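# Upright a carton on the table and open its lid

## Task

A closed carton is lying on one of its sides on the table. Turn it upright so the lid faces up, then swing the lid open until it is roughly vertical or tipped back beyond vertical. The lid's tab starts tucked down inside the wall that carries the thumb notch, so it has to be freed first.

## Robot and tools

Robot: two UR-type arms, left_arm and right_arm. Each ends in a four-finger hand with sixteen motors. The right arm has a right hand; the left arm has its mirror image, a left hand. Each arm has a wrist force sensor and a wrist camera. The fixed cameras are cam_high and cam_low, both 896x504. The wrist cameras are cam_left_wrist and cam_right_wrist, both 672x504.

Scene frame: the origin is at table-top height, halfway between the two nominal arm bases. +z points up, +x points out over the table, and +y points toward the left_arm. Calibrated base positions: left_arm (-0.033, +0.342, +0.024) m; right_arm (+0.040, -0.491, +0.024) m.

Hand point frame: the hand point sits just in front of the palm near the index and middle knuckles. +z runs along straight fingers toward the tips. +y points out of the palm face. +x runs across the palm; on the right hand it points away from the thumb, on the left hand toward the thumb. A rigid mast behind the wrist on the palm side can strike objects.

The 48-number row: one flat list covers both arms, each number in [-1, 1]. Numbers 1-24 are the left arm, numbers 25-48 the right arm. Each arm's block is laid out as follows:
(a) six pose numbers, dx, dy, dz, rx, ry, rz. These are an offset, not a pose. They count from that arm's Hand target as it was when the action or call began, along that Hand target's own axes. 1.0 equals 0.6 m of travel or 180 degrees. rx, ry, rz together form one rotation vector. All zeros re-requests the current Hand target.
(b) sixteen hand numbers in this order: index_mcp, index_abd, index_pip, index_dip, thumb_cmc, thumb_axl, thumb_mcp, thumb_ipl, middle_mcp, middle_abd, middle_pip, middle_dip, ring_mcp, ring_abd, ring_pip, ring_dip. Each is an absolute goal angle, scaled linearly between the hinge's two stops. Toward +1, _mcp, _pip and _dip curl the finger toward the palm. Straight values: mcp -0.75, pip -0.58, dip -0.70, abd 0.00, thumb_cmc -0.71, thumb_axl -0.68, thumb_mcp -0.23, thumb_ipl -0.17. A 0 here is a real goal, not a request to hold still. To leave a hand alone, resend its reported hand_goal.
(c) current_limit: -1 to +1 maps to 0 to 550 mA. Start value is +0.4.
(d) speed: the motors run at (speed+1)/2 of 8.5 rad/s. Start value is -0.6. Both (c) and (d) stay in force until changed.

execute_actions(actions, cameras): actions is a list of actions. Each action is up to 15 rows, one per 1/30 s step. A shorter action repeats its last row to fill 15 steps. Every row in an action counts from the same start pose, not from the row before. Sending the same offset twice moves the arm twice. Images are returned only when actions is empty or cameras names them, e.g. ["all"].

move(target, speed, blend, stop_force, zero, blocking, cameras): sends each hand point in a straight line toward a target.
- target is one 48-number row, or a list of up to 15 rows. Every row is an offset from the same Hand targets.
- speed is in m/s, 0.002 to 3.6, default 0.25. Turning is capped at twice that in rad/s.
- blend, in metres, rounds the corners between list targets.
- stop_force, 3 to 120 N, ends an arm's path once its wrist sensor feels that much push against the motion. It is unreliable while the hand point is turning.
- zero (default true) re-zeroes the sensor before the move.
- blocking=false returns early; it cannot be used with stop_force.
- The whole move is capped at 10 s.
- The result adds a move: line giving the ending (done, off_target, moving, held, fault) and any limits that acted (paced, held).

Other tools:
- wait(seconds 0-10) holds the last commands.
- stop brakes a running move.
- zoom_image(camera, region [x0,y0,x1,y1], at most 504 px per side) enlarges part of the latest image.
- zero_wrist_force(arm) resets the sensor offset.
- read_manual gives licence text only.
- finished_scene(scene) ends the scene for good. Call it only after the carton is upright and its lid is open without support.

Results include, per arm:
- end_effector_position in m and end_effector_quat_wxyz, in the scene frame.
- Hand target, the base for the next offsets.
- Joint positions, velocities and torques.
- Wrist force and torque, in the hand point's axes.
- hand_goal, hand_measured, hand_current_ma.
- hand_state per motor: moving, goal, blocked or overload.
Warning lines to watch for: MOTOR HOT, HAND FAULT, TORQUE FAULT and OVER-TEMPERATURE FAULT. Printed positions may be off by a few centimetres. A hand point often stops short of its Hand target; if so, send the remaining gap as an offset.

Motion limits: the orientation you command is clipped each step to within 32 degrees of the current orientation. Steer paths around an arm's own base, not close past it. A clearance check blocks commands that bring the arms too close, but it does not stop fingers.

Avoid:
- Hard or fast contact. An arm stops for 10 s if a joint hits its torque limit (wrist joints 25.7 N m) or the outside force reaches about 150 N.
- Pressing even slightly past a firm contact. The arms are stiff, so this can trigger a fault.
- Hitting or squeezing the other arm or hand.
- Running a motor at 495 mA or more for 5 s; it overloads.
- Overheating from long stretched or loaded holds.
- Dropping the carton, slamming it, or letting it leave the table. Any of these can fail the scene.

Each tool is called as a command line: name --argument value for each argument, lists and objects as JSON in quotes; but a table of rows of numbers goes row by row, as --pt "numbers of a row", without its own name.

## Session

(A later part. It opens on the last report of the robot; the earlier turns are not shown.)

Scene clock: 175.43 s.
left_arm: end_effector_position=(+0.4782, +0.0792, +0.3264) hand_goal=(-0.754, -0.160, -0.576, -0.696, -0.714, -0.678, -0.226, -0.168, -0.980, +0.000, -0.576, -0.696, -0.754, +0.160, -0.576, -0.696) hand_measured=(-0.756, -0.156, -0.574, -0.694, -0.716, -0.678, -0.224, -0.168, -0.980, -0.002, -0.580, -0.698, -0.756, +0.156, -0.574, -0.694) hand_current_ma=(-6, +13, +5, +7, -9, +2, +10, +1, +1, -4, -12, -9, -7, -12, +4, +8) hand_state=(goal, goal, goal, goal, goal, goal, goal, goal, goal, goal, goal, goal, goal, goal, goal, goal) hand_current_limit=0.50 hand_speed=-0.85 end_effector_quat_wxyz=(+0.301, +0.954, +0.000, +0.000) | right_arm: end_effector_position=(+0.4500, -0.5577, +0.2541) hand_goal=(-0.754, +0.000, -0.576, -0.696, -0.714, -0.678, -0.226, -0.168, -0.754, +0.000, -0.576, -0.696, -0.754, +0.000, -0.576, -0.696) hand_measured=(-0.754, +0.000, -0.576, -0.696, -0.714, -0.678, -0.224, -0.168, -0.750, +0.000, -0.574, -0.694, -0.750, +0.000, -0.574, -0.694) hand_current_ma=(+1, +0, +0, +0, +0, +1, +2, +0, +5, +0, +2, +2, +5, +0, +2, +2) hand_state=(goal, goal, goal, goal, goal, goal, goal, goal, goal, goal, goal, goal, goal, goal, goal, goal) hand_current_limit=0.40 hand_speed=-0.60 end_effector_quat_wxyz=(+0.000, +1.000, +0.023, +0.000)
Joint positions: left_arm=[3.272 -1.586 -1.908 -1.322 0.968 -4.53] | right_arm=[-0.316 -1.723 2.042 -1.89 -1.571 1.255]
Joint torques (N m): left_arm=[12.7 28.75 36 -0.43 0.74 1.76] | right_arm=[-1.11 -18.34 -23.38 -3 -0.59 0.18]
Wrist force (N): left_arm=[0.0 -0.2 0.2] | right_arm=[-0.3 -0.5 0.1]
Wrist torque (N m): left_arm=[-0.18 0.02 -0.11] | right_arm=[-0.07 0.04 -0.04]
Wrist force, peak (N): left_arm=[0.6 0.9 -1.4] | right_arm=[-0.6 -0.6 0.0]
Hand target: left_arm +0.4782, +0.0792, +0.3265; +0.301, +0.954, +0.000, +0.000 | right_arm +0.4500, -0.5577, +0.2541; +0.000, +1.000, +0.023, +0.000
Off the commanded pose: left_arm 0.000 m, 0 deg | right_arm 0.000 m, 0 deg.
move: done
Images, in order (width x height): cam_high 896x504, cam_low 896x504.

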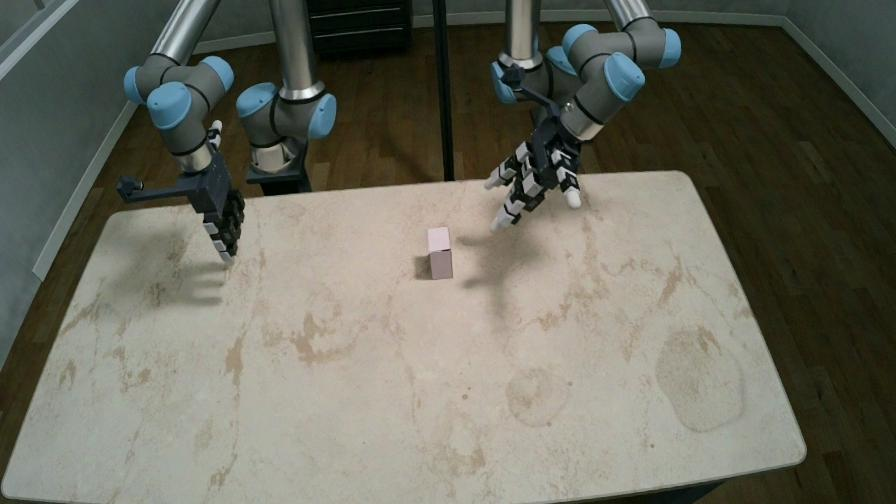

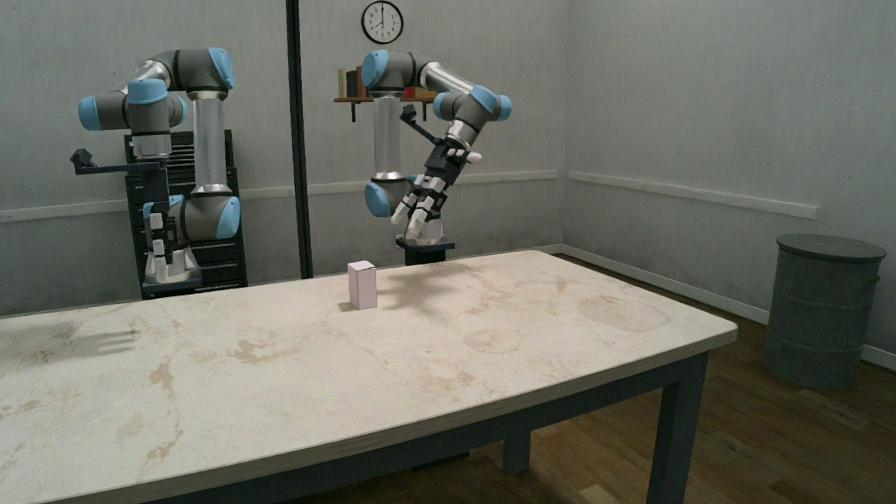

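move --target '[-0.0483,-0.1795,0.0788,-0.1111,0,0,-0.754,0,-0.576,-0.696,-0.714,-0.678,-0.226,-0.168,0.6,0,0.6,-0.1,0.6,0,0.6,-0.1,0.6,-0.6,0.02,-0.58,0.165,0,0,0,-0.754,0,-0.576,-0.696,-0.714,-0.678,-0.226,-0.168,-0.754,0,-0.576,-0.696,-0.754,0,-0.576,-0.696,0.4,-0.6]' --speed 0.15 --cameras '["cam_high","cam_low"]'

zoom_image --camera "cam_high" --region '[370, 170, 550, 290]'

zoom_image --camera "cam_low" --region '[270, 180, 470, 330]'

Scene clock: 197.23 s.
left_arm: end_effector_position=(+0.4493, +0.1403, +0.2260) hand_goal=(-0.754, +0.000, -0.576, -0.696, -0.714, -0.678, -0.226, -0.168, +0.600, +0.000, +0.600, -0.100, +0.600, +0.000, +0.600, -0.100) hand_measured=(-0.758, -0.004, -0.576, -0.694, -0.718, -0.678, -0.224, -0.168, +0.592, -0.002, +0.600, -0.102, +0.592, +0.004, +0.600, -0.102) hand_current_ma=(-15, -9, +2, +7, -15, +2, +10, +1, -31, -4, -2, -7, -27, +8, -2, -8) hand_state=(goal, goal, goal, goal, goal, goal, goal, goal, goal, goal, goal, goal, goal, goal, goal, goal) hand_current_limit=0.60 hand_speed=-0.60 end_effector_quat_wxyz=(+0.462, +0.887, +0.000, +0.000) | right_arm: end_effector_position=(+0.4460, -0.2097, +0.1552) hand_goal=(-0.754, +0.000, -0.576, -0.696, -0.714, -0.678, -0.226, -0.168, -0.754, +0.000, -0.576, -0.696, -0.754, +0.000, -0.576, -0.696) hand_measured=(-0.754, +0.000, -0.576, -0.696, -0.714, -0.678, -0.224, -0.168, -0.750, +0.000, -0.574, -0.694, -0.750, +0.000, -0.574, -0.694) hand_current_ma=(+1, +0, +0, +0, +0, +1, +2, +0, +4, +0, +2, +2, +4, +0, +2, +2) hand_state=(goal, goal, goal, goal, goal, goal, goal, goal, goal, goal, goal, goal, goal, goal, goal, goal) hand_current_limit=0.40 hand_speed=-0.60 end_effector_quat_wxyz=(+0.000, +1.000, +0.023, +0.000)
Joint positions: left_arm=[3.493 -1.736 -2.171 -1.282 0.702 -4.117] | right_arm=[0.428 -1.296 1.864 -2.139 -1.571 1.999]
Joint torques (N m): left_arm=[10.1 16.23 4.65 -1.51 -3.23 1.33] | right_arm=[13.52 -21.21 -30.82 -5.2 -1.82 1.93]
Wrist force (N): left_arm=[0.5 -0.1 -0.2] | right_arm=[-0.7 -0.3 0.6]
Wrist torque (N m): left_arm=[-0.28 -0.05 -0.07] | right_arm=[-0.09 0.09 -0.18]
Wrist force, peak (N): left_arm=[0.6 -0.8 -0.1] | right_arm=[-0.6 -0.9 0.5]
Hand target: left_arm +0.4493, +0.1403, +0.2259; +0.462, +0.887, +0.000, +0.000 | right_arm +0.4460, -0.2096, +0.1551; +0.000, +1.000, +0.023, +0.000
Off the commanded pose: left_arm 0.000 m, 0 deg | right_arm 0.000 m, 0 deg.
move: done
Images, in order (width x height): cam_high 896x504, cam_low 896x504.

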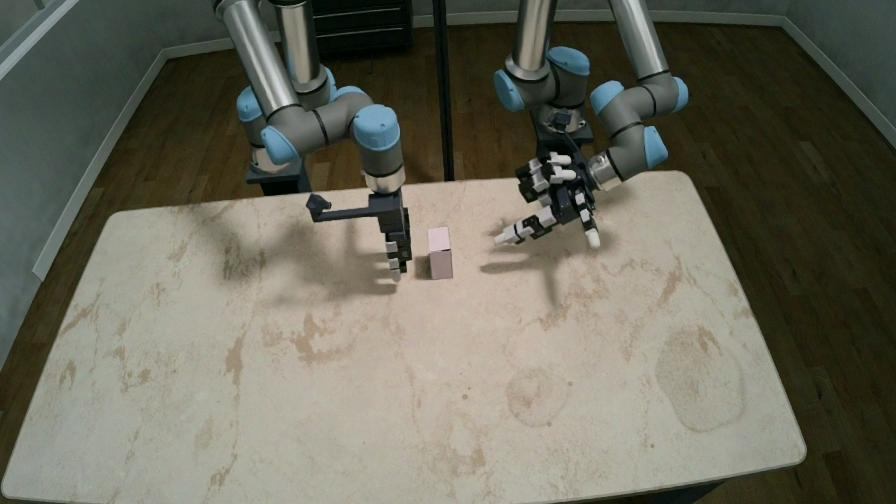

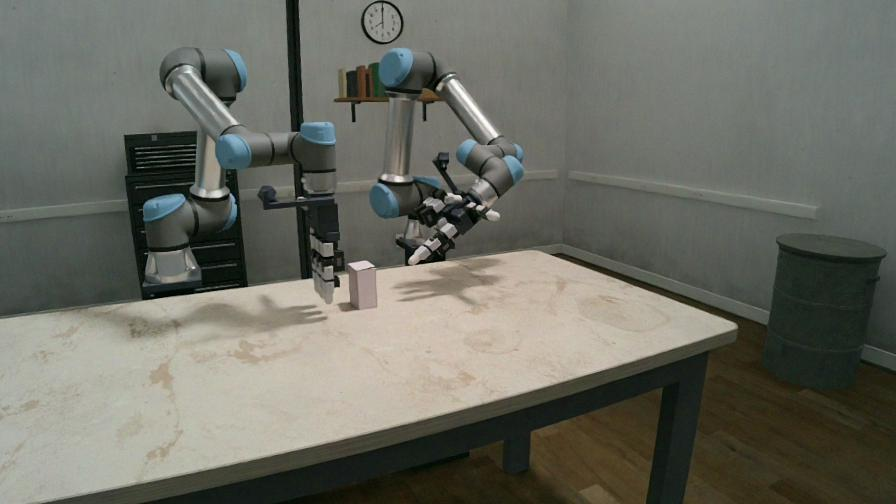

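Scaled by 2.800 from the camera's 896x504 image, which has a finer 1280x720 frame.

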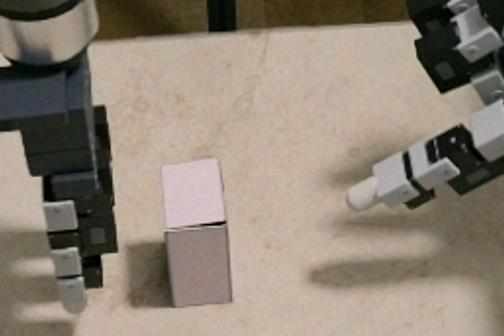

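Scaled by 2.520 from the camera's 896x504 image, which has a finer 1280x720 frame.

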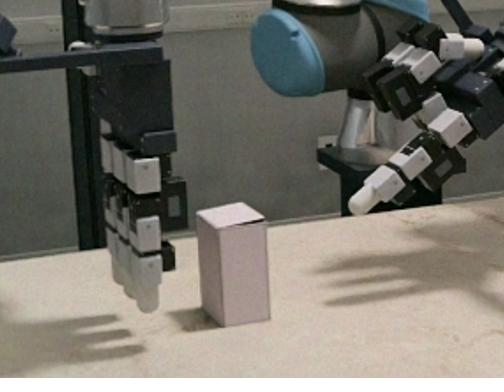

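move --target '[-0.007,0,0,0,0,0,-0.754,0,-0.576,-0.696,-0.714,-0.678,-0.226,-0.168,0.6,0,0.6,-0.1,0.6,0,0.6,-0.1,0.6,-0.6,0,-0.08,0,0,0,0,-0.754,0,-0.576,-0.696,-0.714,-0.678,-0.226,-0.168,-0.754,0,-0.576,-0.696,-0.754,0,-0.576,-0.696,0.4,-0.6]' --speed 0.05 --cameras '["cam_high","cam_low"]'

zoom_image --camera "cam_high" --region '[390, 190, 510, 290]'

zoom_image --camera "cam_low" --region '[310, 210, 450, 330]'

Scene clock: 208.23 s.
left_arm: end_effector_position=(+0.4451, +0.1403, +0.2259) hand_goal=(-0.754, +0.000, -0.576, -0.696, -0.714, -0.678, -0.226, -0.168, +0.600, +0.000, +0.600, -0.100, +0.600, +0.000, +0.600, -0.100) hand_measured=(-0.758, -0.004, -0.576, -0.694, -0.718, -0.678, -0.224, -0.168, +0.592, -0.002, +0.600, -0.102, +0.592, +0.004, +0.600, -0.102) hand_current_ma=(-15, -9, +2, +7, -15, +2, +10, +1, -31, -4, -2, -7, -27, +8, -2, -8) hand_state=(goal, goal, goal, goal, goal, goal, goal, goal, goal, goal, goal, goal, goal, goal, goal, goal) hand_current_limit=0.60 hand_speed=-0.60 end_effector_quat_wxyz=(+0.462, +0.887, +0.000, +0.000) | right_arm: end_effector_position=(+0.4438, -0.1617, +0.1551) hand_goal=(-0.754, +0.000, -0.576, -0.696, -0.714, -0.678, -0.226, -0.168, -0.754, +0.000, -0.576, -0.696, -0.754, +0.000, -0.576, -0.696) hand_measured=(-0.754, +0.000, -0.576, -0.696, -0.714, -0.678, -0.224, -0.168, -0.750, +0.000, -0.574, -0.694, -0.750, +0.000, -0.574, -0.694) hand_current_ma=(+1, +0, +0, +0, +0, +1, +2, +0, +4, +0, +2, +2, +4, +0, +2, +2) hand_state=(goal, goal, goal, goal, goal, goal, goal, goal, goal, goal, goal, goal, goal, goal, goal, goal) hand_current_limit=0.40 hand_speed=-0.60 end_effector_quat_wxyz=(+0.000, +1.000, +0.023, +0.000)
Joint positions: left_arm=[3.496 -1.727 -2.182 -1.285 0.704 -4.112] | right_arm=[0.505 -1.231 1.773 -2.113 -1.571 2.075]
Joint torques (N m): left_arm=[11.9 32.39 3.78 -1.06 0.59 1.56] | right_arm=[14.45 -23.8 -29.1 0.08 -1.06 1.5]
Wrist force (N): left_arm=[0.5 -0.2 -0.2] | right_arm=[-0.5 -0.4 0.3]
Wrist torque (N m): left_arm=[-0.29 -0.04 -0.07] | right_arm=[-0.10 0.06 -0.17]
Wrist force, peak (N): left_arm=[0.7 -0.4 0.0] | right_arm=[-0.7 -0.9 0.5]
Hand target: left_arm +0.4451, +0.1403, +0.2259; +0.462, +0.887, +0.000, +0.000 | right_arm +0.4438, -0.1616, +0.1551; +0.000, +1.000, +0.023, +0.000
Off the commanded pose: left_arm 0.000 m, 0 deg | right_arm 0.000 m, 0 deg.
move: done
Images, in order (width x height): cam_high 896x504, cam_low 896x504.

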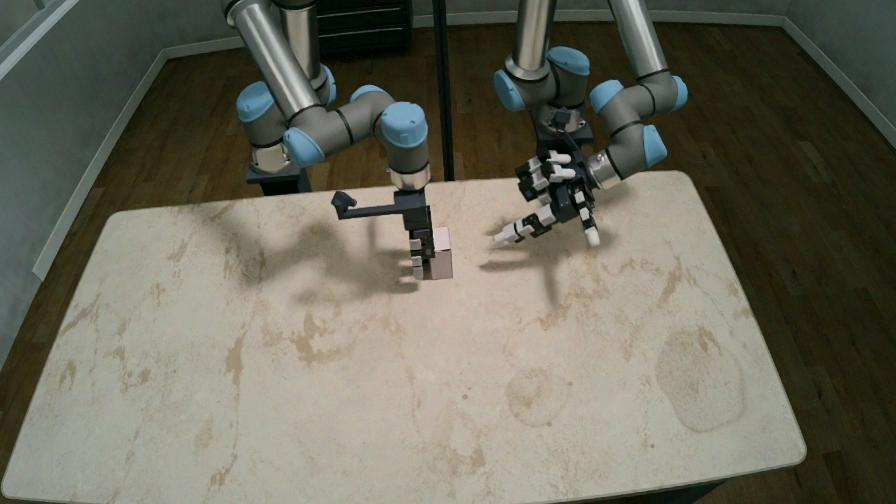

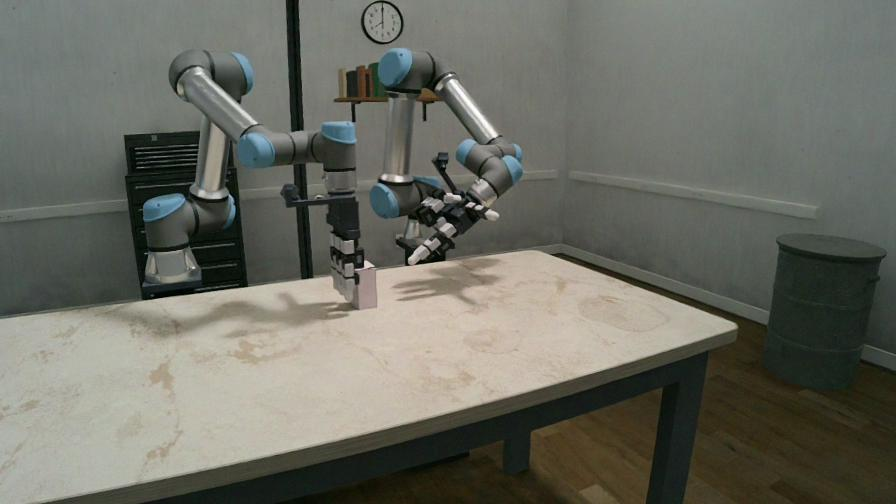

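Scaled by 4.200 from the camera's 896x504 image, which has a finer 1280x720 frame.

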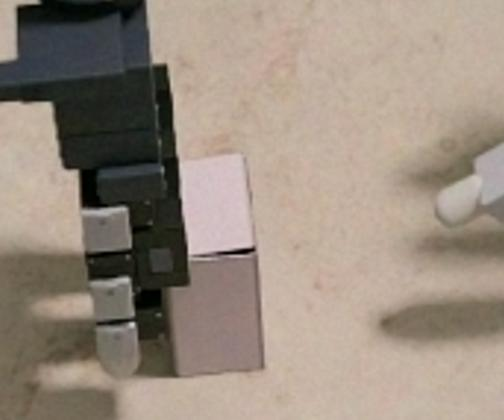

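Scaled by 3.600 from the camera's 896x504 image, which has a finer 1280x720 frame.

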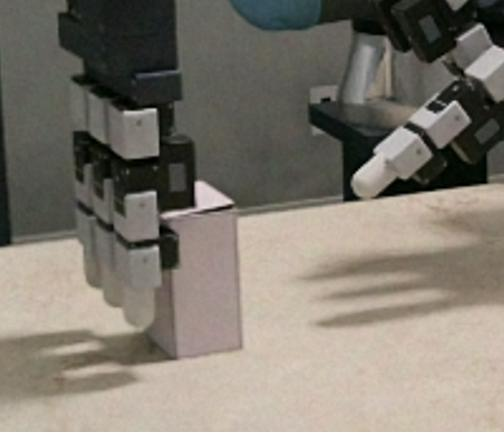

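move --target '[0,0.1148,0.1638,0,0,0,-0.754,0,-0.576,-0.696,-0.714,-0.678,-0.226,-0.168,0.6,0,0.6,-0.1,0.6,0,0.6,-0.1,0.6,-0.6,0,0,0,0,0,0,-0.754,0,-0.576,-0.696,-0.714,-0.678,-0.226,-0.168,-0.754,0,-0.576,-0.696,-0.754,0,-0.576,-0.696,0.4,-0.6]' --speed 0.022 --stop_force 3 --cameras '["cam_high","cam_low"]'

zoom_image --camera "cam_high" --region '[390, 190, 510, 290]'

zoom_image --camera "cam_low" --region '[310, 210, 450, 330]'

Scene clock: 220.10 s.
left_arm: end_effector_position=(+0.4450, +0.0450, +0.2260) hand_goal=(-0.754, +0.000, -0.576, -0.696, -0.714, -0.678, -0.226, -0.168, +0.600, +0.000, +0.600, -0.100, +0.600, +0.000, +0.600, -0.100) hand_measured=(-0.758, -0.008, -0.574, -0.694, -0.720, -0.678, -0.224, -0.168, +0.592, -0.002, +0.600, -0.102, +0.592, +0.004, +0.600, -0.102) hand_current_ma=(-11, -24, +3, +7, -16, +2, +10, +1, -30, -4, -2, -7, -26, +8, -2, -8) hand_state=(goal, goal, goal, goal, goal, goal, goal, goal, goal, goal, goal, goal, goal, goal, goal, goal) hand_current_limit=0.60 hand_speed=-0.60 end_effector_quat_wxyz=(+0.462, +0.887, +0.000, +0.000) | right_arm: end_effector_position=(+0.4438, -0.1616, +0.1551) hand_goal=(-0.754, +0.000, -0.576, -0.696, -0.714, -0.678, -0.226, -0.168, -0.754, +0.000, -0.576, -0.696, -0.754, +0.000, -0.576, -0.696) hand_measured=(-0.748, +0.000, -0.576, -0.696, -0.714, -0.678, -0.224, -0.168, -0.736, +0.000, -0.572, -0.694, -0.750, +0.000, -0.574, -0.694) hand_current_ma=(+9, +0, +0, +0, +0, +1, +2, +0, +32, +0, +3, +2, +4, +0, +2, +2) hand_state=(goal, goal, goal, goal, goal, goal, goal, goal, goal, goal, goal, goal, goal, goal, goal, goal) hand_current_limit=0.40 hand_speed=-0.60 end_effector_quat_wxyz=(+0.000, +1.000, +0.023, +0.000)
Joint positions: left_arm=[3.286 -1.764 -2.221 -0.957 0.63 -4.43] | right_arm=[0.505 -1.23 1.773 -2.113 -1.571 2.076]
Joint torques (N m): left_arm=[10.08 32.68 25.29 -0.63 0.68 1.54] | right_arm=[15.54 -23.99 -32.1 -2.97 1.62 1.49]
Wrist force (N): left_arm=[-0.2 -0.1 -1.4] | right_arm=[-0.6 0.7 0.4]
Wrist torque (N m): left_arm=[-0.26 0.13 -0.10] | right_arm=[-0.11 0.05 -0.16]
Wrist force, peak (N): left_arm=[0.1 0.3 -3.9] | right_arm=[-1.1 2.4 -0.5]
Hand target: left_arm +0.4450, +0.0450, +0.2260; +0.462, +0.887, +0.000, +0.000 (not the last commanded pose) | right_arm +0.4438, -0.1616, +0.1551; +0.000, +1.000, +0.023, +0.000
Off the commanded pose: left_arm 0.025 m, 0 deg | right_arm 0.000 m, 0 deg.
move: contact (left_arm)
Images, in order (width x height): cam_high 896x504, cam_low 896x504.

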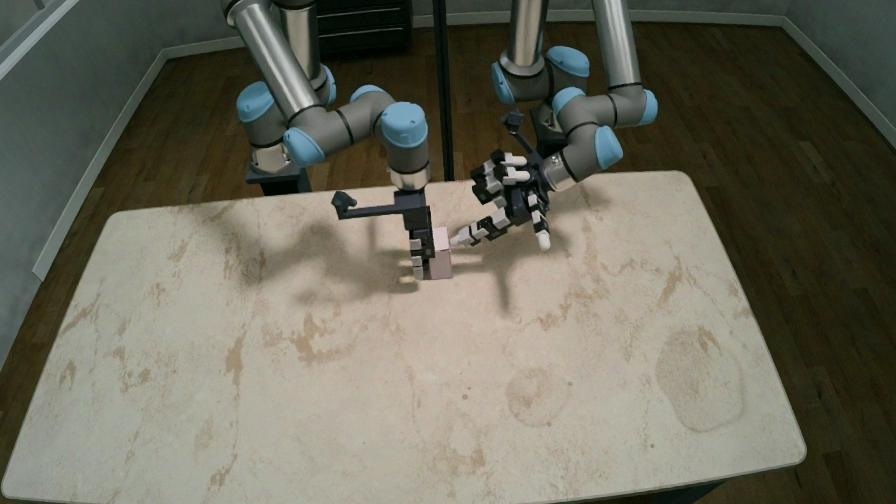

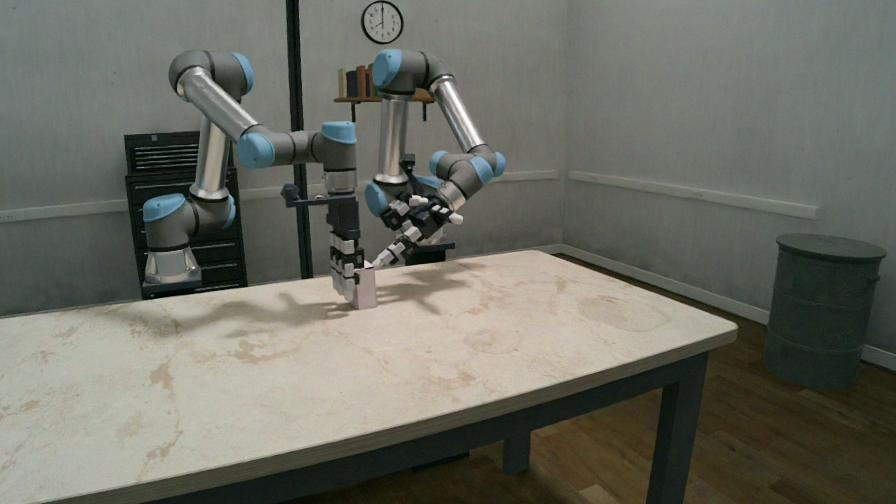

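Scaled by 4.200 from the camera's 896x504 image, which has a finer 1280x720 frame.

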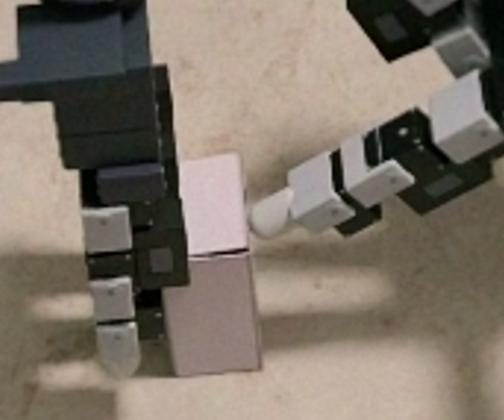

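Scaled by 3.600 from the camera's 896x504 image, which has a finer 1280x720 frame.

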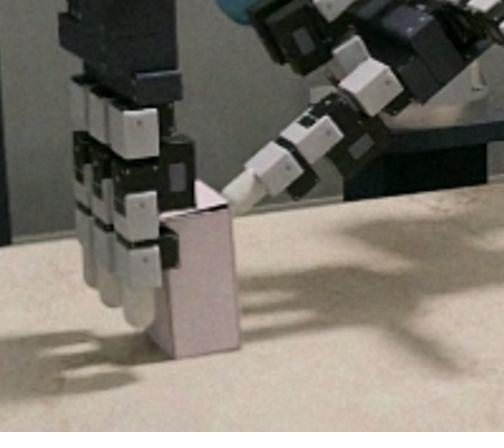

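move --target '[0,0.0478,-0.0335,0,0,0,-0.754,0,-0.576,-0.696,-0.714,-0.678,-0.226,-0.168,0.6,0,0.6,-0.1,0.6,0,0.6,-0.1,0.6,-0.6,0,0,0,0,0,0,-0.754,0,-0.576,-0.696,-0.714,-0.678,-0.226,-0.168,-0.754,0,-0.576,-0.696,-0.754,0,-0.576,-0.696,0.4,-0.6]' --speed 0.04 --cameras '["cam_high","cam_low"]'

zoom_image --camera "cam_high" --region '[390, 190, 510, 290]'

zoom_image --camera "cam_low" --region '[310, 210, 450, 330]'

Scene clock: 230.17 s.
left_arm: end_effector_position=(+0.4450, +0.0450, +0.2610) hand_goal=(-0.754, +0.000, -0.576, -0.696, -0.714, -0.678, -0.226, -0.168, +0.600, +0.000, +0.600, -0.100, +0.600, +0.000, +0.600, -0.100) hand_measured=(-0.764, -0.004, -0.580, -0.696, -0.720, -0.678, -0.224, -0.168, +0.592, -0.002, +0.600, -0.102, +0.592, +0.004, +0.600, -0.102) hand_current_ma=(-35, -8, -9, +1, -16, +2, +10, +1, -30, -4, -2, -7, -26, +8, -2, -8) hand_state=(goal, goal, goal, goal, goal, goal, goal, goal, goal, goal, goal, goal, goal, goal, goal, goal) hand_current_limit=0.60 hand_speed=-0.60 end_effector_quat_wxyz=(+0.462, +0.887, +0.000, +0.000) | right_arm: end_effector_position=(+0.4438, -0.1616, +0.1551) hand_goal=(-0.754, +0.000, -0.576, -0.696, -0.714, -0.678, -0.226, -0.168, -0.754, +0.000, -0.576, -0.696, -0.754, +0.000, -0.576, -0.696) hand_measured=(-0.750, +0.000, -0.576, -0.696, -0.714, -0.678, -0.224, -0.168, -0.750, +0.000, -0.572, -0.694, -0.750, +0.000, -0.574, -0.694) hand_current_ma=(+5, +0, +0, +0, +0, +1, +2, +0, +6, +0, +3, +2, +4, +0, +2, +2) hand_state=(goal, goal, goal, goal, goal, goal, goal, goal, goal, goal, goal, goal, goal, goal, goal, goal) hand_current_limit=0.40 hand_speed=-0.60 end_effector_quat_wxyz=(+0.000, +1.000, +0.023, +0.000)
Joint positions: left_arm=[3.286 -1.692 -2.184 -1.066 0.63 -4.43] | right_arm=[0.505 -1.23 1.773 -2.113 -1.571 2.076]
Joint torques (N m): left_arm=[2.02 31.46 32.05 -0.38 0.22 1.39] | right_arm=[14.01 -25.29 -31.87 -5.08 1.73 1.53]
Wrist force (N): left_arm=[0.1 -0.4 0.3] | right_arm=[-0.6 -0.5 0.3]
Wrist torque (N m): left_arm=[-0.38 0.04 -0.06] | right_arm=[-0.11 0.08 -0.19]
Wrist force, peak (N): left_arm=[-0.2 -0.2 -1.6] | right_arm=[-0.9 -0.7 0.6]
Hand target: left_arm +0.4450, +0.0451, +0.2611; +0.462, +0.887, +0.000, +0.000 | right_arm +0.4438, -0.1616, +0.1551; +0.000, +1.000, +0.023, +0.000
Off the commanded pose: left_arm 0.000 m, 0 deg | right_arm 0.000 m, 0 deg.
move: done
Images, in order (width x height): cam_high 896x504, cam_low 896x504.

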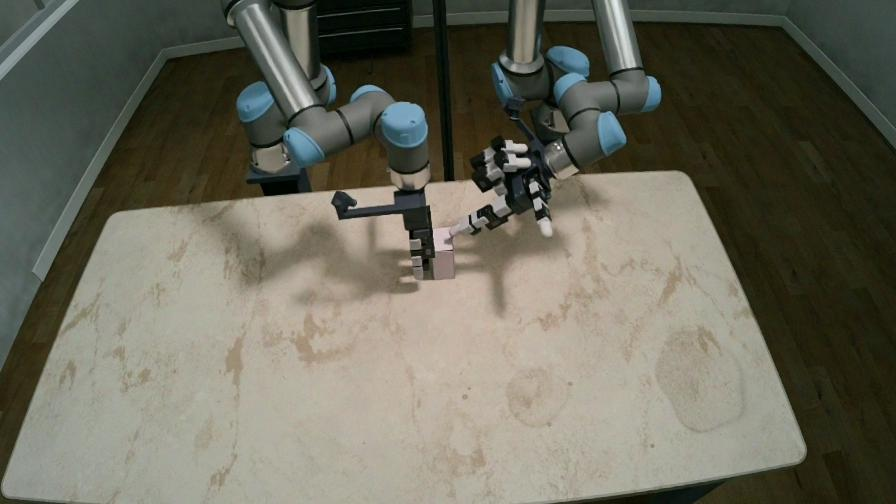

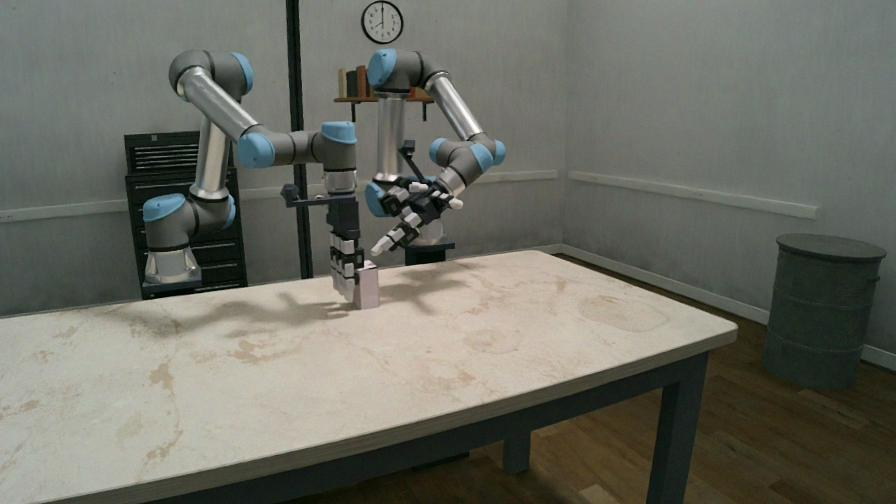

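Scaled by 4.200 from the camera's 896x504 image, which has a finer 1280x720 frame.

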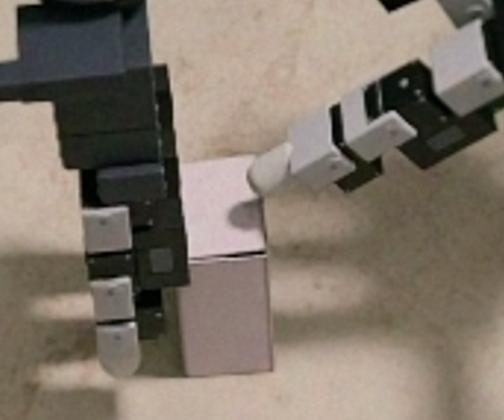

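Scaled by 3.600 from the camera's 896x504 image, which has a finer 1280x720 frame.

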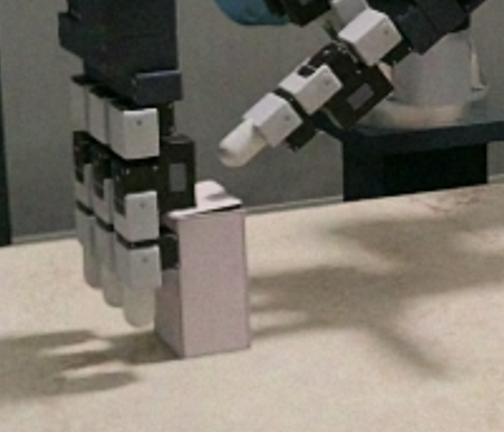

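move --pt "0 -0.0192 -0.0273 0 0 0 -0.754 0 -0.576 -0.696 -0.714 -0.678 -0.226 -0.168 0.6 0 0.6 -0.1 0.6 0 0.6 -0.1 0.6 -0.6 0 0 0 0 0 0 -0.754 0 -0.576 -0.696 -0.714 -0.678 -0.226 -0.168 -0.754 0 -0.576 -0.696 -0.754 0 -0.576 -0.696 0.4 -0.6" --pt "0 -0.0697 0.0081 0 0 0 -0.754 0 -0.576 -0.696 -0.714 -0.678 -0.226 -0.168 0.6 0 0.6 -0.1 0.6 0 0.6 -0.1 0.6 -0.6 0 0 0 0 0 0 -0.754 0 -0.576 -0.696 -0.714 -0.678 -0.226 -0.168 -0.754 0 -0.576 -0.696 -0.754 0 -0.576 -0.696 0.4 -0.6" --pt "0 -0.0267 0.0695 0 0 0 -0.754 0 -0.576 -0.696 -0.714 -0.678 -0.226 -0.168 0.6 0 0.6 -0.1 0.6 0 0.6 -0.1 0.6 -0.6 0 0 0 0 0 0 -0.754 0 -0.576 -0.696 -0.714 -0.678 -0.226 -0.168 -0.754 0 -0.576 -0.696 -0.754 0 -0.576 -0.696 0.4 -0.6" --speed '[0.03,0.03,0.015]' --stop_force 5

move --target '[0,0.058,-0.027,0,0,0,-0.754,0,-0.576,-0.696,-0.714,-0.678,-0.226,-0.168,0.6,0,0.6,-0.1,0.6,0,0.6,-0.1,0.6,-0.6,0,0,0,0,0,0,-0.754,0,-0.576,-0.696,-0.714,-0.678,-0.226,-0.168,-0.754,0,-0.576,-0.696,-0.754,0,-0.576,-0.696,0.4,-0.6]' --speed 0.04 --cameras '["cam_high","cam_low"]'

zoom_image --camera "cam_high" --region '[390, 190, 510, 290]'

zoom_image --camera "cam_low" --region '[310, 210, 450, 330]'

Scene clock: 244.73 s.
left_arm: end_effector_position=(+0.4450, +0.0424, +0.2240) hand_goal=(-0.754, +0.000, -0.576, -0.696, -0.714, -0.678, -0.226, -0.168, +0.600, +0.000, +0.600, -0.100, +0.600, +0.000, +0.600, -0.100) hand_measured=(-0.762, -0.010, -0.576, -0.694, -0.720, -0.678, -0.224, -0.168, +0.592, -0.002, +0.600, -0.102, +0.592, +0.004, +0.600, -0.102) hand_current_ma=(-24, -26, +1, +6, -16, +2, +10, +1, -28, -4, -2, -7, -25, +8, -2, -8) hand_state=(goal, goal, goal, goal, goal, goal, goal, goal, goal, goal, goal, goal, goal, goal, goal, goal) hand_current_limit=0.60 hand_speed=-0.60 end_effector_quat_wxyz=(+0.462, +0.887, -0.001, +0.000) | right_arm: end_effector_position=(+0.4438, -0.1616, +0.1551) hand_goal=(-0.754, +0.000, -0.576, -0.696, -0.714, -0.678, -0.226, -0.168, -0.754, +0.000, -0.576, -0.696, -0.754, +0.000, -0.576, -0.696) hand_measured=(-0.744, +0.000, -0.574, -0.696, -0.714, -0.678, -0.224, -0.168, -0.724, +0.000, -0.568, -0.694, -0.750, +0.000, -0.574, -0.694) hand_current_ma=(+14, +0, +1, +0, +0, +1, +2, +0, +68, +0, +9, +2, +4, +0, +2, +2) hand_state=(goal, goal, goal, goal, goal, goal, goal, goal, blocked, goal, goal, goal, goal, goal, goal, goal) hand_current_limit=0.40 hand_speed=-0.60 end_effector_quat_wxyz=(+0.000, +1.000, +0.023, +0.000)
Joint positions: left_arm=[3.28 -1.77 -2.223 -0.941 0.628 -4.44] | right_arm=[0.505 -1.23 1.773 -2.113 -1.571 2.076]
Joint torques (N m): left_arm=[10.08 32.27 16.66 -1.05 0.66 1.49] | right_arm=[13.28 -26.61 -32.87 -5.17 1.81 1.73]
Wrist force (N): left_arm=[-0.2 -0.4 -3.2] | right_arm=[-1.3 1.7 -0.1]
Wrist torque (N m): left_arm=[-0.13 0.21 -0.09] | right_arm=[-0.18 0.08 -0.19]
Wrist force, peak (N): left_arm=[-0.1 -0.5 -5.7] | right_arm=[-1.5 3.8 -0.3]
Hand target: left_arm +0.4450, +0.0424, +0.2240; +0.462, +0.887, -0.001, +0.000 (not the last commanded pose) | right_arm +0.4438, -0.1616, +0.1551; +0.000, +1.000, +0.023, +0.000
Off the commanded pose: left_arm 0.022 m, 0 deg | right_arm 0.000 m, 0 deg.
move: contact (left_arm); path passed 2 of 3 targets

Scene clock: 246.13 s.
left_arm: end_effector_position=(+0.4450, +0.0358, +0.2617) hand_goal=(-0.754, +0.000, -0.576, -0.696, -0.714, -0.678, -0.226, -0.168, +0.600, +0.000, +0.600, -0.100, +0.600, +0.000, +0.600, -0.100) hand_measured=(-0.770, -0.004, -0.584, -0.700, -0.720, -0.678, -0.224, -0.168, +0.592, -0.002, +0.600, -0.102, +0.592, +0.004, +0.600, -0.102) hand_current_ma=(-60, -9, -23, -10, -16, +2, +10, +1, -28, -4, -2, -7, -25, +8, -2, -8) hand_state=(goal, goal, goal, goal, goal, goal, goal, goal, goal, goal, goal, goal, goal, goal, goal, goal) hand_current_limit=0.60 hand_speed=-0.60 end_effector_quat_wxyz=(+0.462, +0.887, -0.001, +0.000) | right_arm: end_effector_position=(+0.4438, -0.1616, +0.1551) hand_goal=(-0.754, +0.000, -0.576, -0.696, -0.714, -0.678, -0.226, -0.168, -0.754, +0.000, -0.576, -0.696, -0.754, +0.000, -0.576, -0.696) hand_measured=(-0.750, +0.000, -0.574, -0.696, -0.714, -0.678, -0.224, -0.168, -0.750, +0.000, -0.572, -0.694, -0.750, +0.000, -0.574, -0.694) hand_current_ma=(+5, +0, +1, +0, +0, +1, +2, +0, +6, +0, +4, +2, +4, +0, +2, +2) hand_state=(goal, goal, goal, goal, goal, goal, goal, goal, goal, goal, goal, goal, goal, goal, goal, goal) hand_current_limit=0.40 hand_speed=-0.60 end_effector_quat_wxyz=(+0.000, +1.000, +0.023, +0.000)
Joint positions: left_arm=[3.265 -1.697 -2.185 -1.033 0.625 -4.465] | right_arm=[0.505 -1.23 1.773 -2.113 -1.571 2.076]
Joint torques (N m): left_arm=[-12.91 33.52 32.06 -0.64 -3.6 -1.56] | right_arm=[13.58 -26.72 -31.51 -4.95 1.59 1.57]
Wrist force (N): left_arm=[0.0 -0.5 0.5] | right_arm=[-0.7 -0.5 0.7]
Wrist torque (N m): left_arm=[-0.41 0.05 0.03] | right_arm=[-0.15 0.07 -0.19]
Wrist force, peak (N): left_arm=[-0.1 -0.4 -3.3] | right_arm=[-1.2 1.8 0.0]
Hand target: left_arm +0.4450, +0.0357, +0.2618; +0.462, +0.887, -0.001, +0.000 | right_arm +0.4438, -0.1616, +0.1551; +0.000, +1.000, +0.023, +0.000
Off the commanded pose: left_arm 0.000 m, 0 deg | right_arm 0.000 m, 0 deg.
move: done
Images, in order (width x height): cam_high 896x504, cam_low 896x504.

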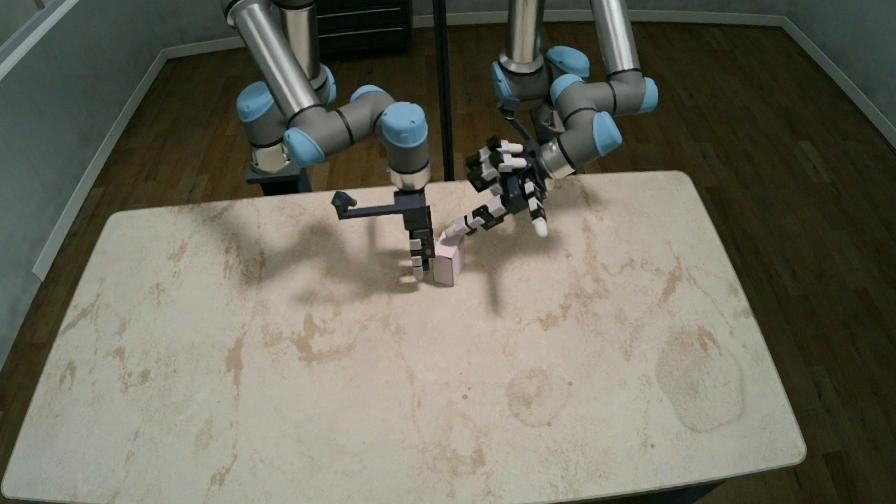

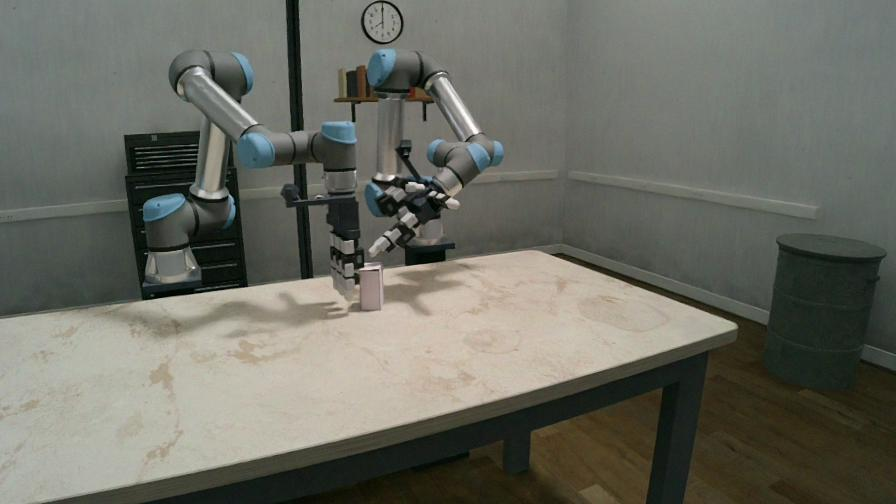

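Scaled by 4.200 from the camera's 896x504 image, which has a finer 1280x720 frame.

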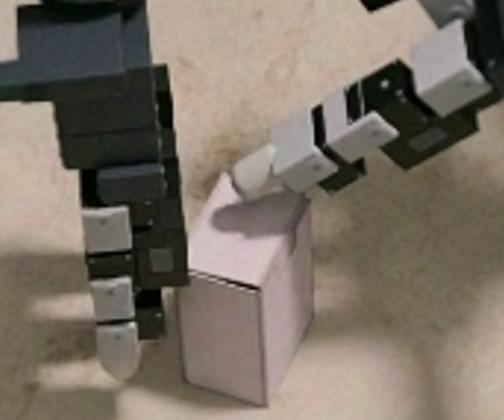

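Scaled by 3.600 from the camera's 896x504 image, which has a finer 1280x720 frame.

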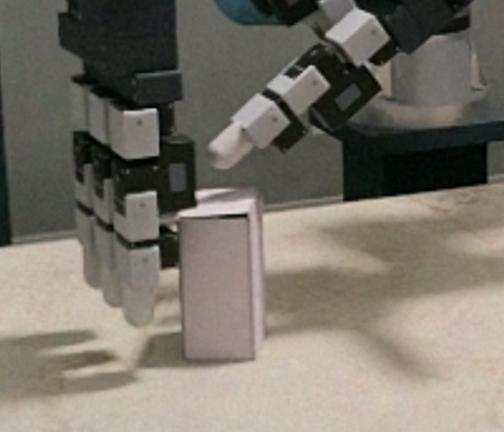

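move --pt "0 -0.05 -0.07 0 0 0 -0.754 0 -0.576 -0.696 -0.714 -0.678 -0.226 -0.168 0.6 0 0.6 -0.1 0.6 0 0.6 -0.1 0.6 -0.6 0 0.033 0 0 0 0 -0.754 0 -0.576 -0.696 -0.714 -0.678 -0.226 -0.168 -0.754 0 -0.576 -0.696 -0.754 0 -0.576 -0.696 0.4 -0.6" --pt "0 -0.05 -0.07 0 0 0 -0.754 0 -0.576 -0.696 -0.714 -0.678 -0.226 -0.168 0.6 0 0.6 -0.1 0.6 0 0.6 -0.1 0.6 -0.6 -0.038 0.033 0 0 0 0 -0.754 0 -0.576 -0.696 -0.714 -0.678 -0.226 -0.168 -0.754 0 -0.576 -0.696 -0.754 0 -0.576 -0.696 0.4 -0.6" --pt "0 -0.05 -0.07 0 0 0 -0.754 0 -0.576 -0.696 -0.714 -0.678 -0.226 -0.168 0.6 0 0.6 -0.1 0.6 0 0.6 -0.1 0.6 -0.6 -0.038 -0.06 0 0 0 0 -0.754 0 -0.576 -0.696 -0.714 -0.678 -0.226 -0.168 -0.754 0 -0.576 -0.696 -0.754 0 -0.576 -0.696 0.4 -0.6" --speed '[0.06,0.06,0.025]' --cameras '["cam_high","cam_low"]'

zoom_image --camera "cam_high" --region '[390, 190, 510, 290]'

zoom_image --camera "cam_low" --region '[310, 210, 450, 330]'

Scene clock: 259.27 s.
left_arm: end_effector_position=(+0.4451, +0.0874, +0.2613) hand_goal=(-0.754, +0.000, -0.576, -0.696, -0.714, -0.678, -0.226, -0.168, +0.600, +0.000, +0.600, -0.100, +0.600, +0.000, +0.600, -0.100) hand_measured=(-0.770, -0.004, -0.584, -0.700, -0.720, -0.678, -0.224, -0.168, +0.592, -0.002, +0.600, -0.102, +0.592, +0.004, +0.600, -0.102) hand_current_ma=(-58, -9, -23, -10, -16, +2, +10, +1, -28, -4, -2, -7, -25, +8, -2, -8) hand_state=(goal, goal, goal, goal, goal, goal, goal, goal, goal, goal, goal, goal, goal, goal, goal, goal) hand_current_limit=0.60 hand_speed=-0.60 end_effector_quat_wxyz=(+0.462, +0.887, -0.001, +0.000) | right_arm: end_effector_position=(+0.4193, -0.1268, +0.1551) hand_goal=(-0.754, +0.000, -0.576, -0.696, -0.714, -0.678, -0.226, -0.168, -0.754, +0.000, -0.576, -0.696, -0.754, +0.000, -0.576, -0.696) hand_measured=(-0.750, +0.000, -0.574, -0.696, -0.714, -0.678, -0.224, -0.168, -0.750, +0.000, -0.572, -0.694, -0.750, +0.000, -0.574, -0.694) hand_current_ma=(+5, +0, +1, +0, +0, +1, +2, +0, +5, +0, +3, +2, +4, +0, +2, +2) hand_state=(goal, goal, goal, goal, goal, goal, goal, goal, goal, goal, goal, goal, goal, goal, goal, goal) hand_current_limit=0.40 hand_speed=-0.60 end_effector_quat_wxyz=(+0.000, +1.000, +0.023, +0.000) end_effector_velocity=(+0.001, +0.002, +0.001) end_effector_angular_velocity=(+0.001, -0.002, +0.000)
Joint positions: left_arm=[3.381 -1.669 -2.17 -1.224 0.657 -4.279] | right_arm=[0.578 -1.212 1.747 -2.106 -1.571 2.149]
Joint velocities: left_arm=[within noise] | right_arm=[0.001 0.002 -0.005 0.001 0 0.002]
Joint torques (N m): left_arm=[12.39 28.29 31.69 -0.8 0.47 1.68] | right_arm=[14.32 -24.86 -31.1 0.04 1.15 1.6]
Wrist force (N): left_arm=[0.2 -0.5 0.3] | right_arm=[-0.3 -0.5 0.3]
Wrist torque (N m): left_arm=[-0.42 -0.02 -0.08] | right_arm=[-0.12 0.01 -0.14]
Wrist force, peak (N): left_arm=[0.0 -0.2 0.8] | right_arm=[-0.7 -0.9 0.7]
Hand target: left_arm +0.4451, +0.0874, +0.2613; +0.462, +0.887, -0.001, +0.000 | right_arm +0.4193, -0.1267, +0.1551; +0.000, +1.000, +0.023, +0.000
Off the commanded pose: left_arm 0.000 m, 0 deg | right_arm 0.000 m, 0 deg.
move: done
Images, in order (width x height): cam_high 896x504, cam_low 896x504.

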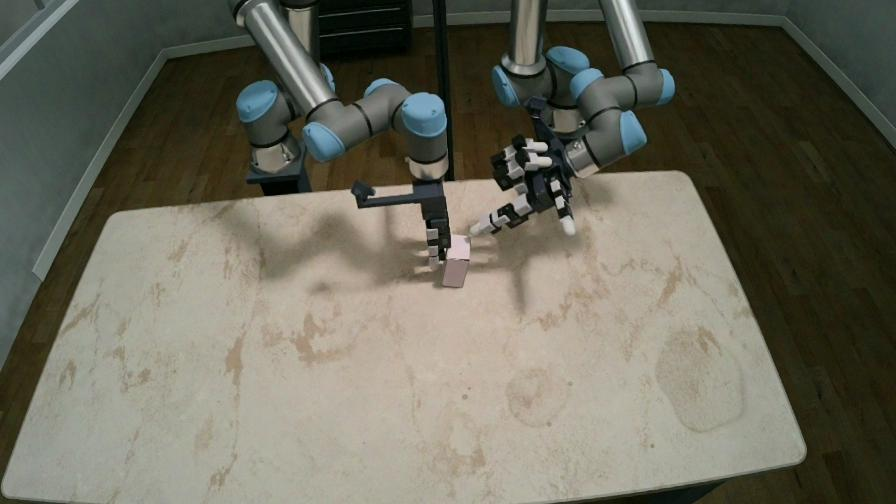

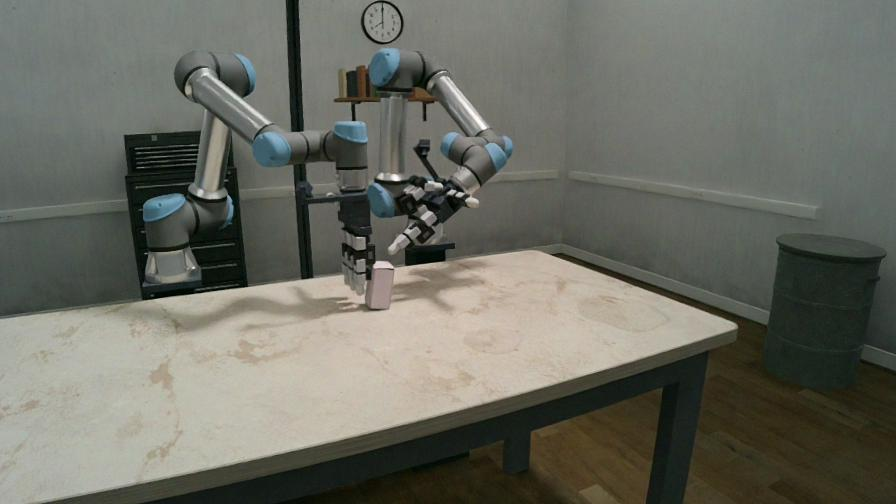

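Scaled by 4.200 from the camera's 896x504 image, which has a finer 1280x720 frame.

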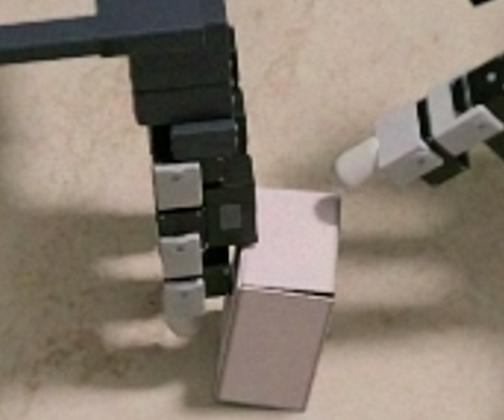

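Scaled by 3.600 from the camera's 896x504 image, which has a finer 1280x720 frame.

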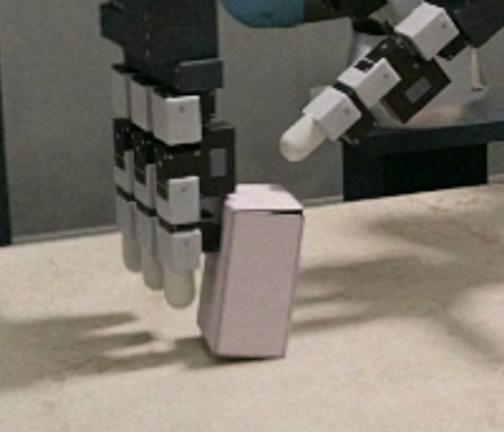

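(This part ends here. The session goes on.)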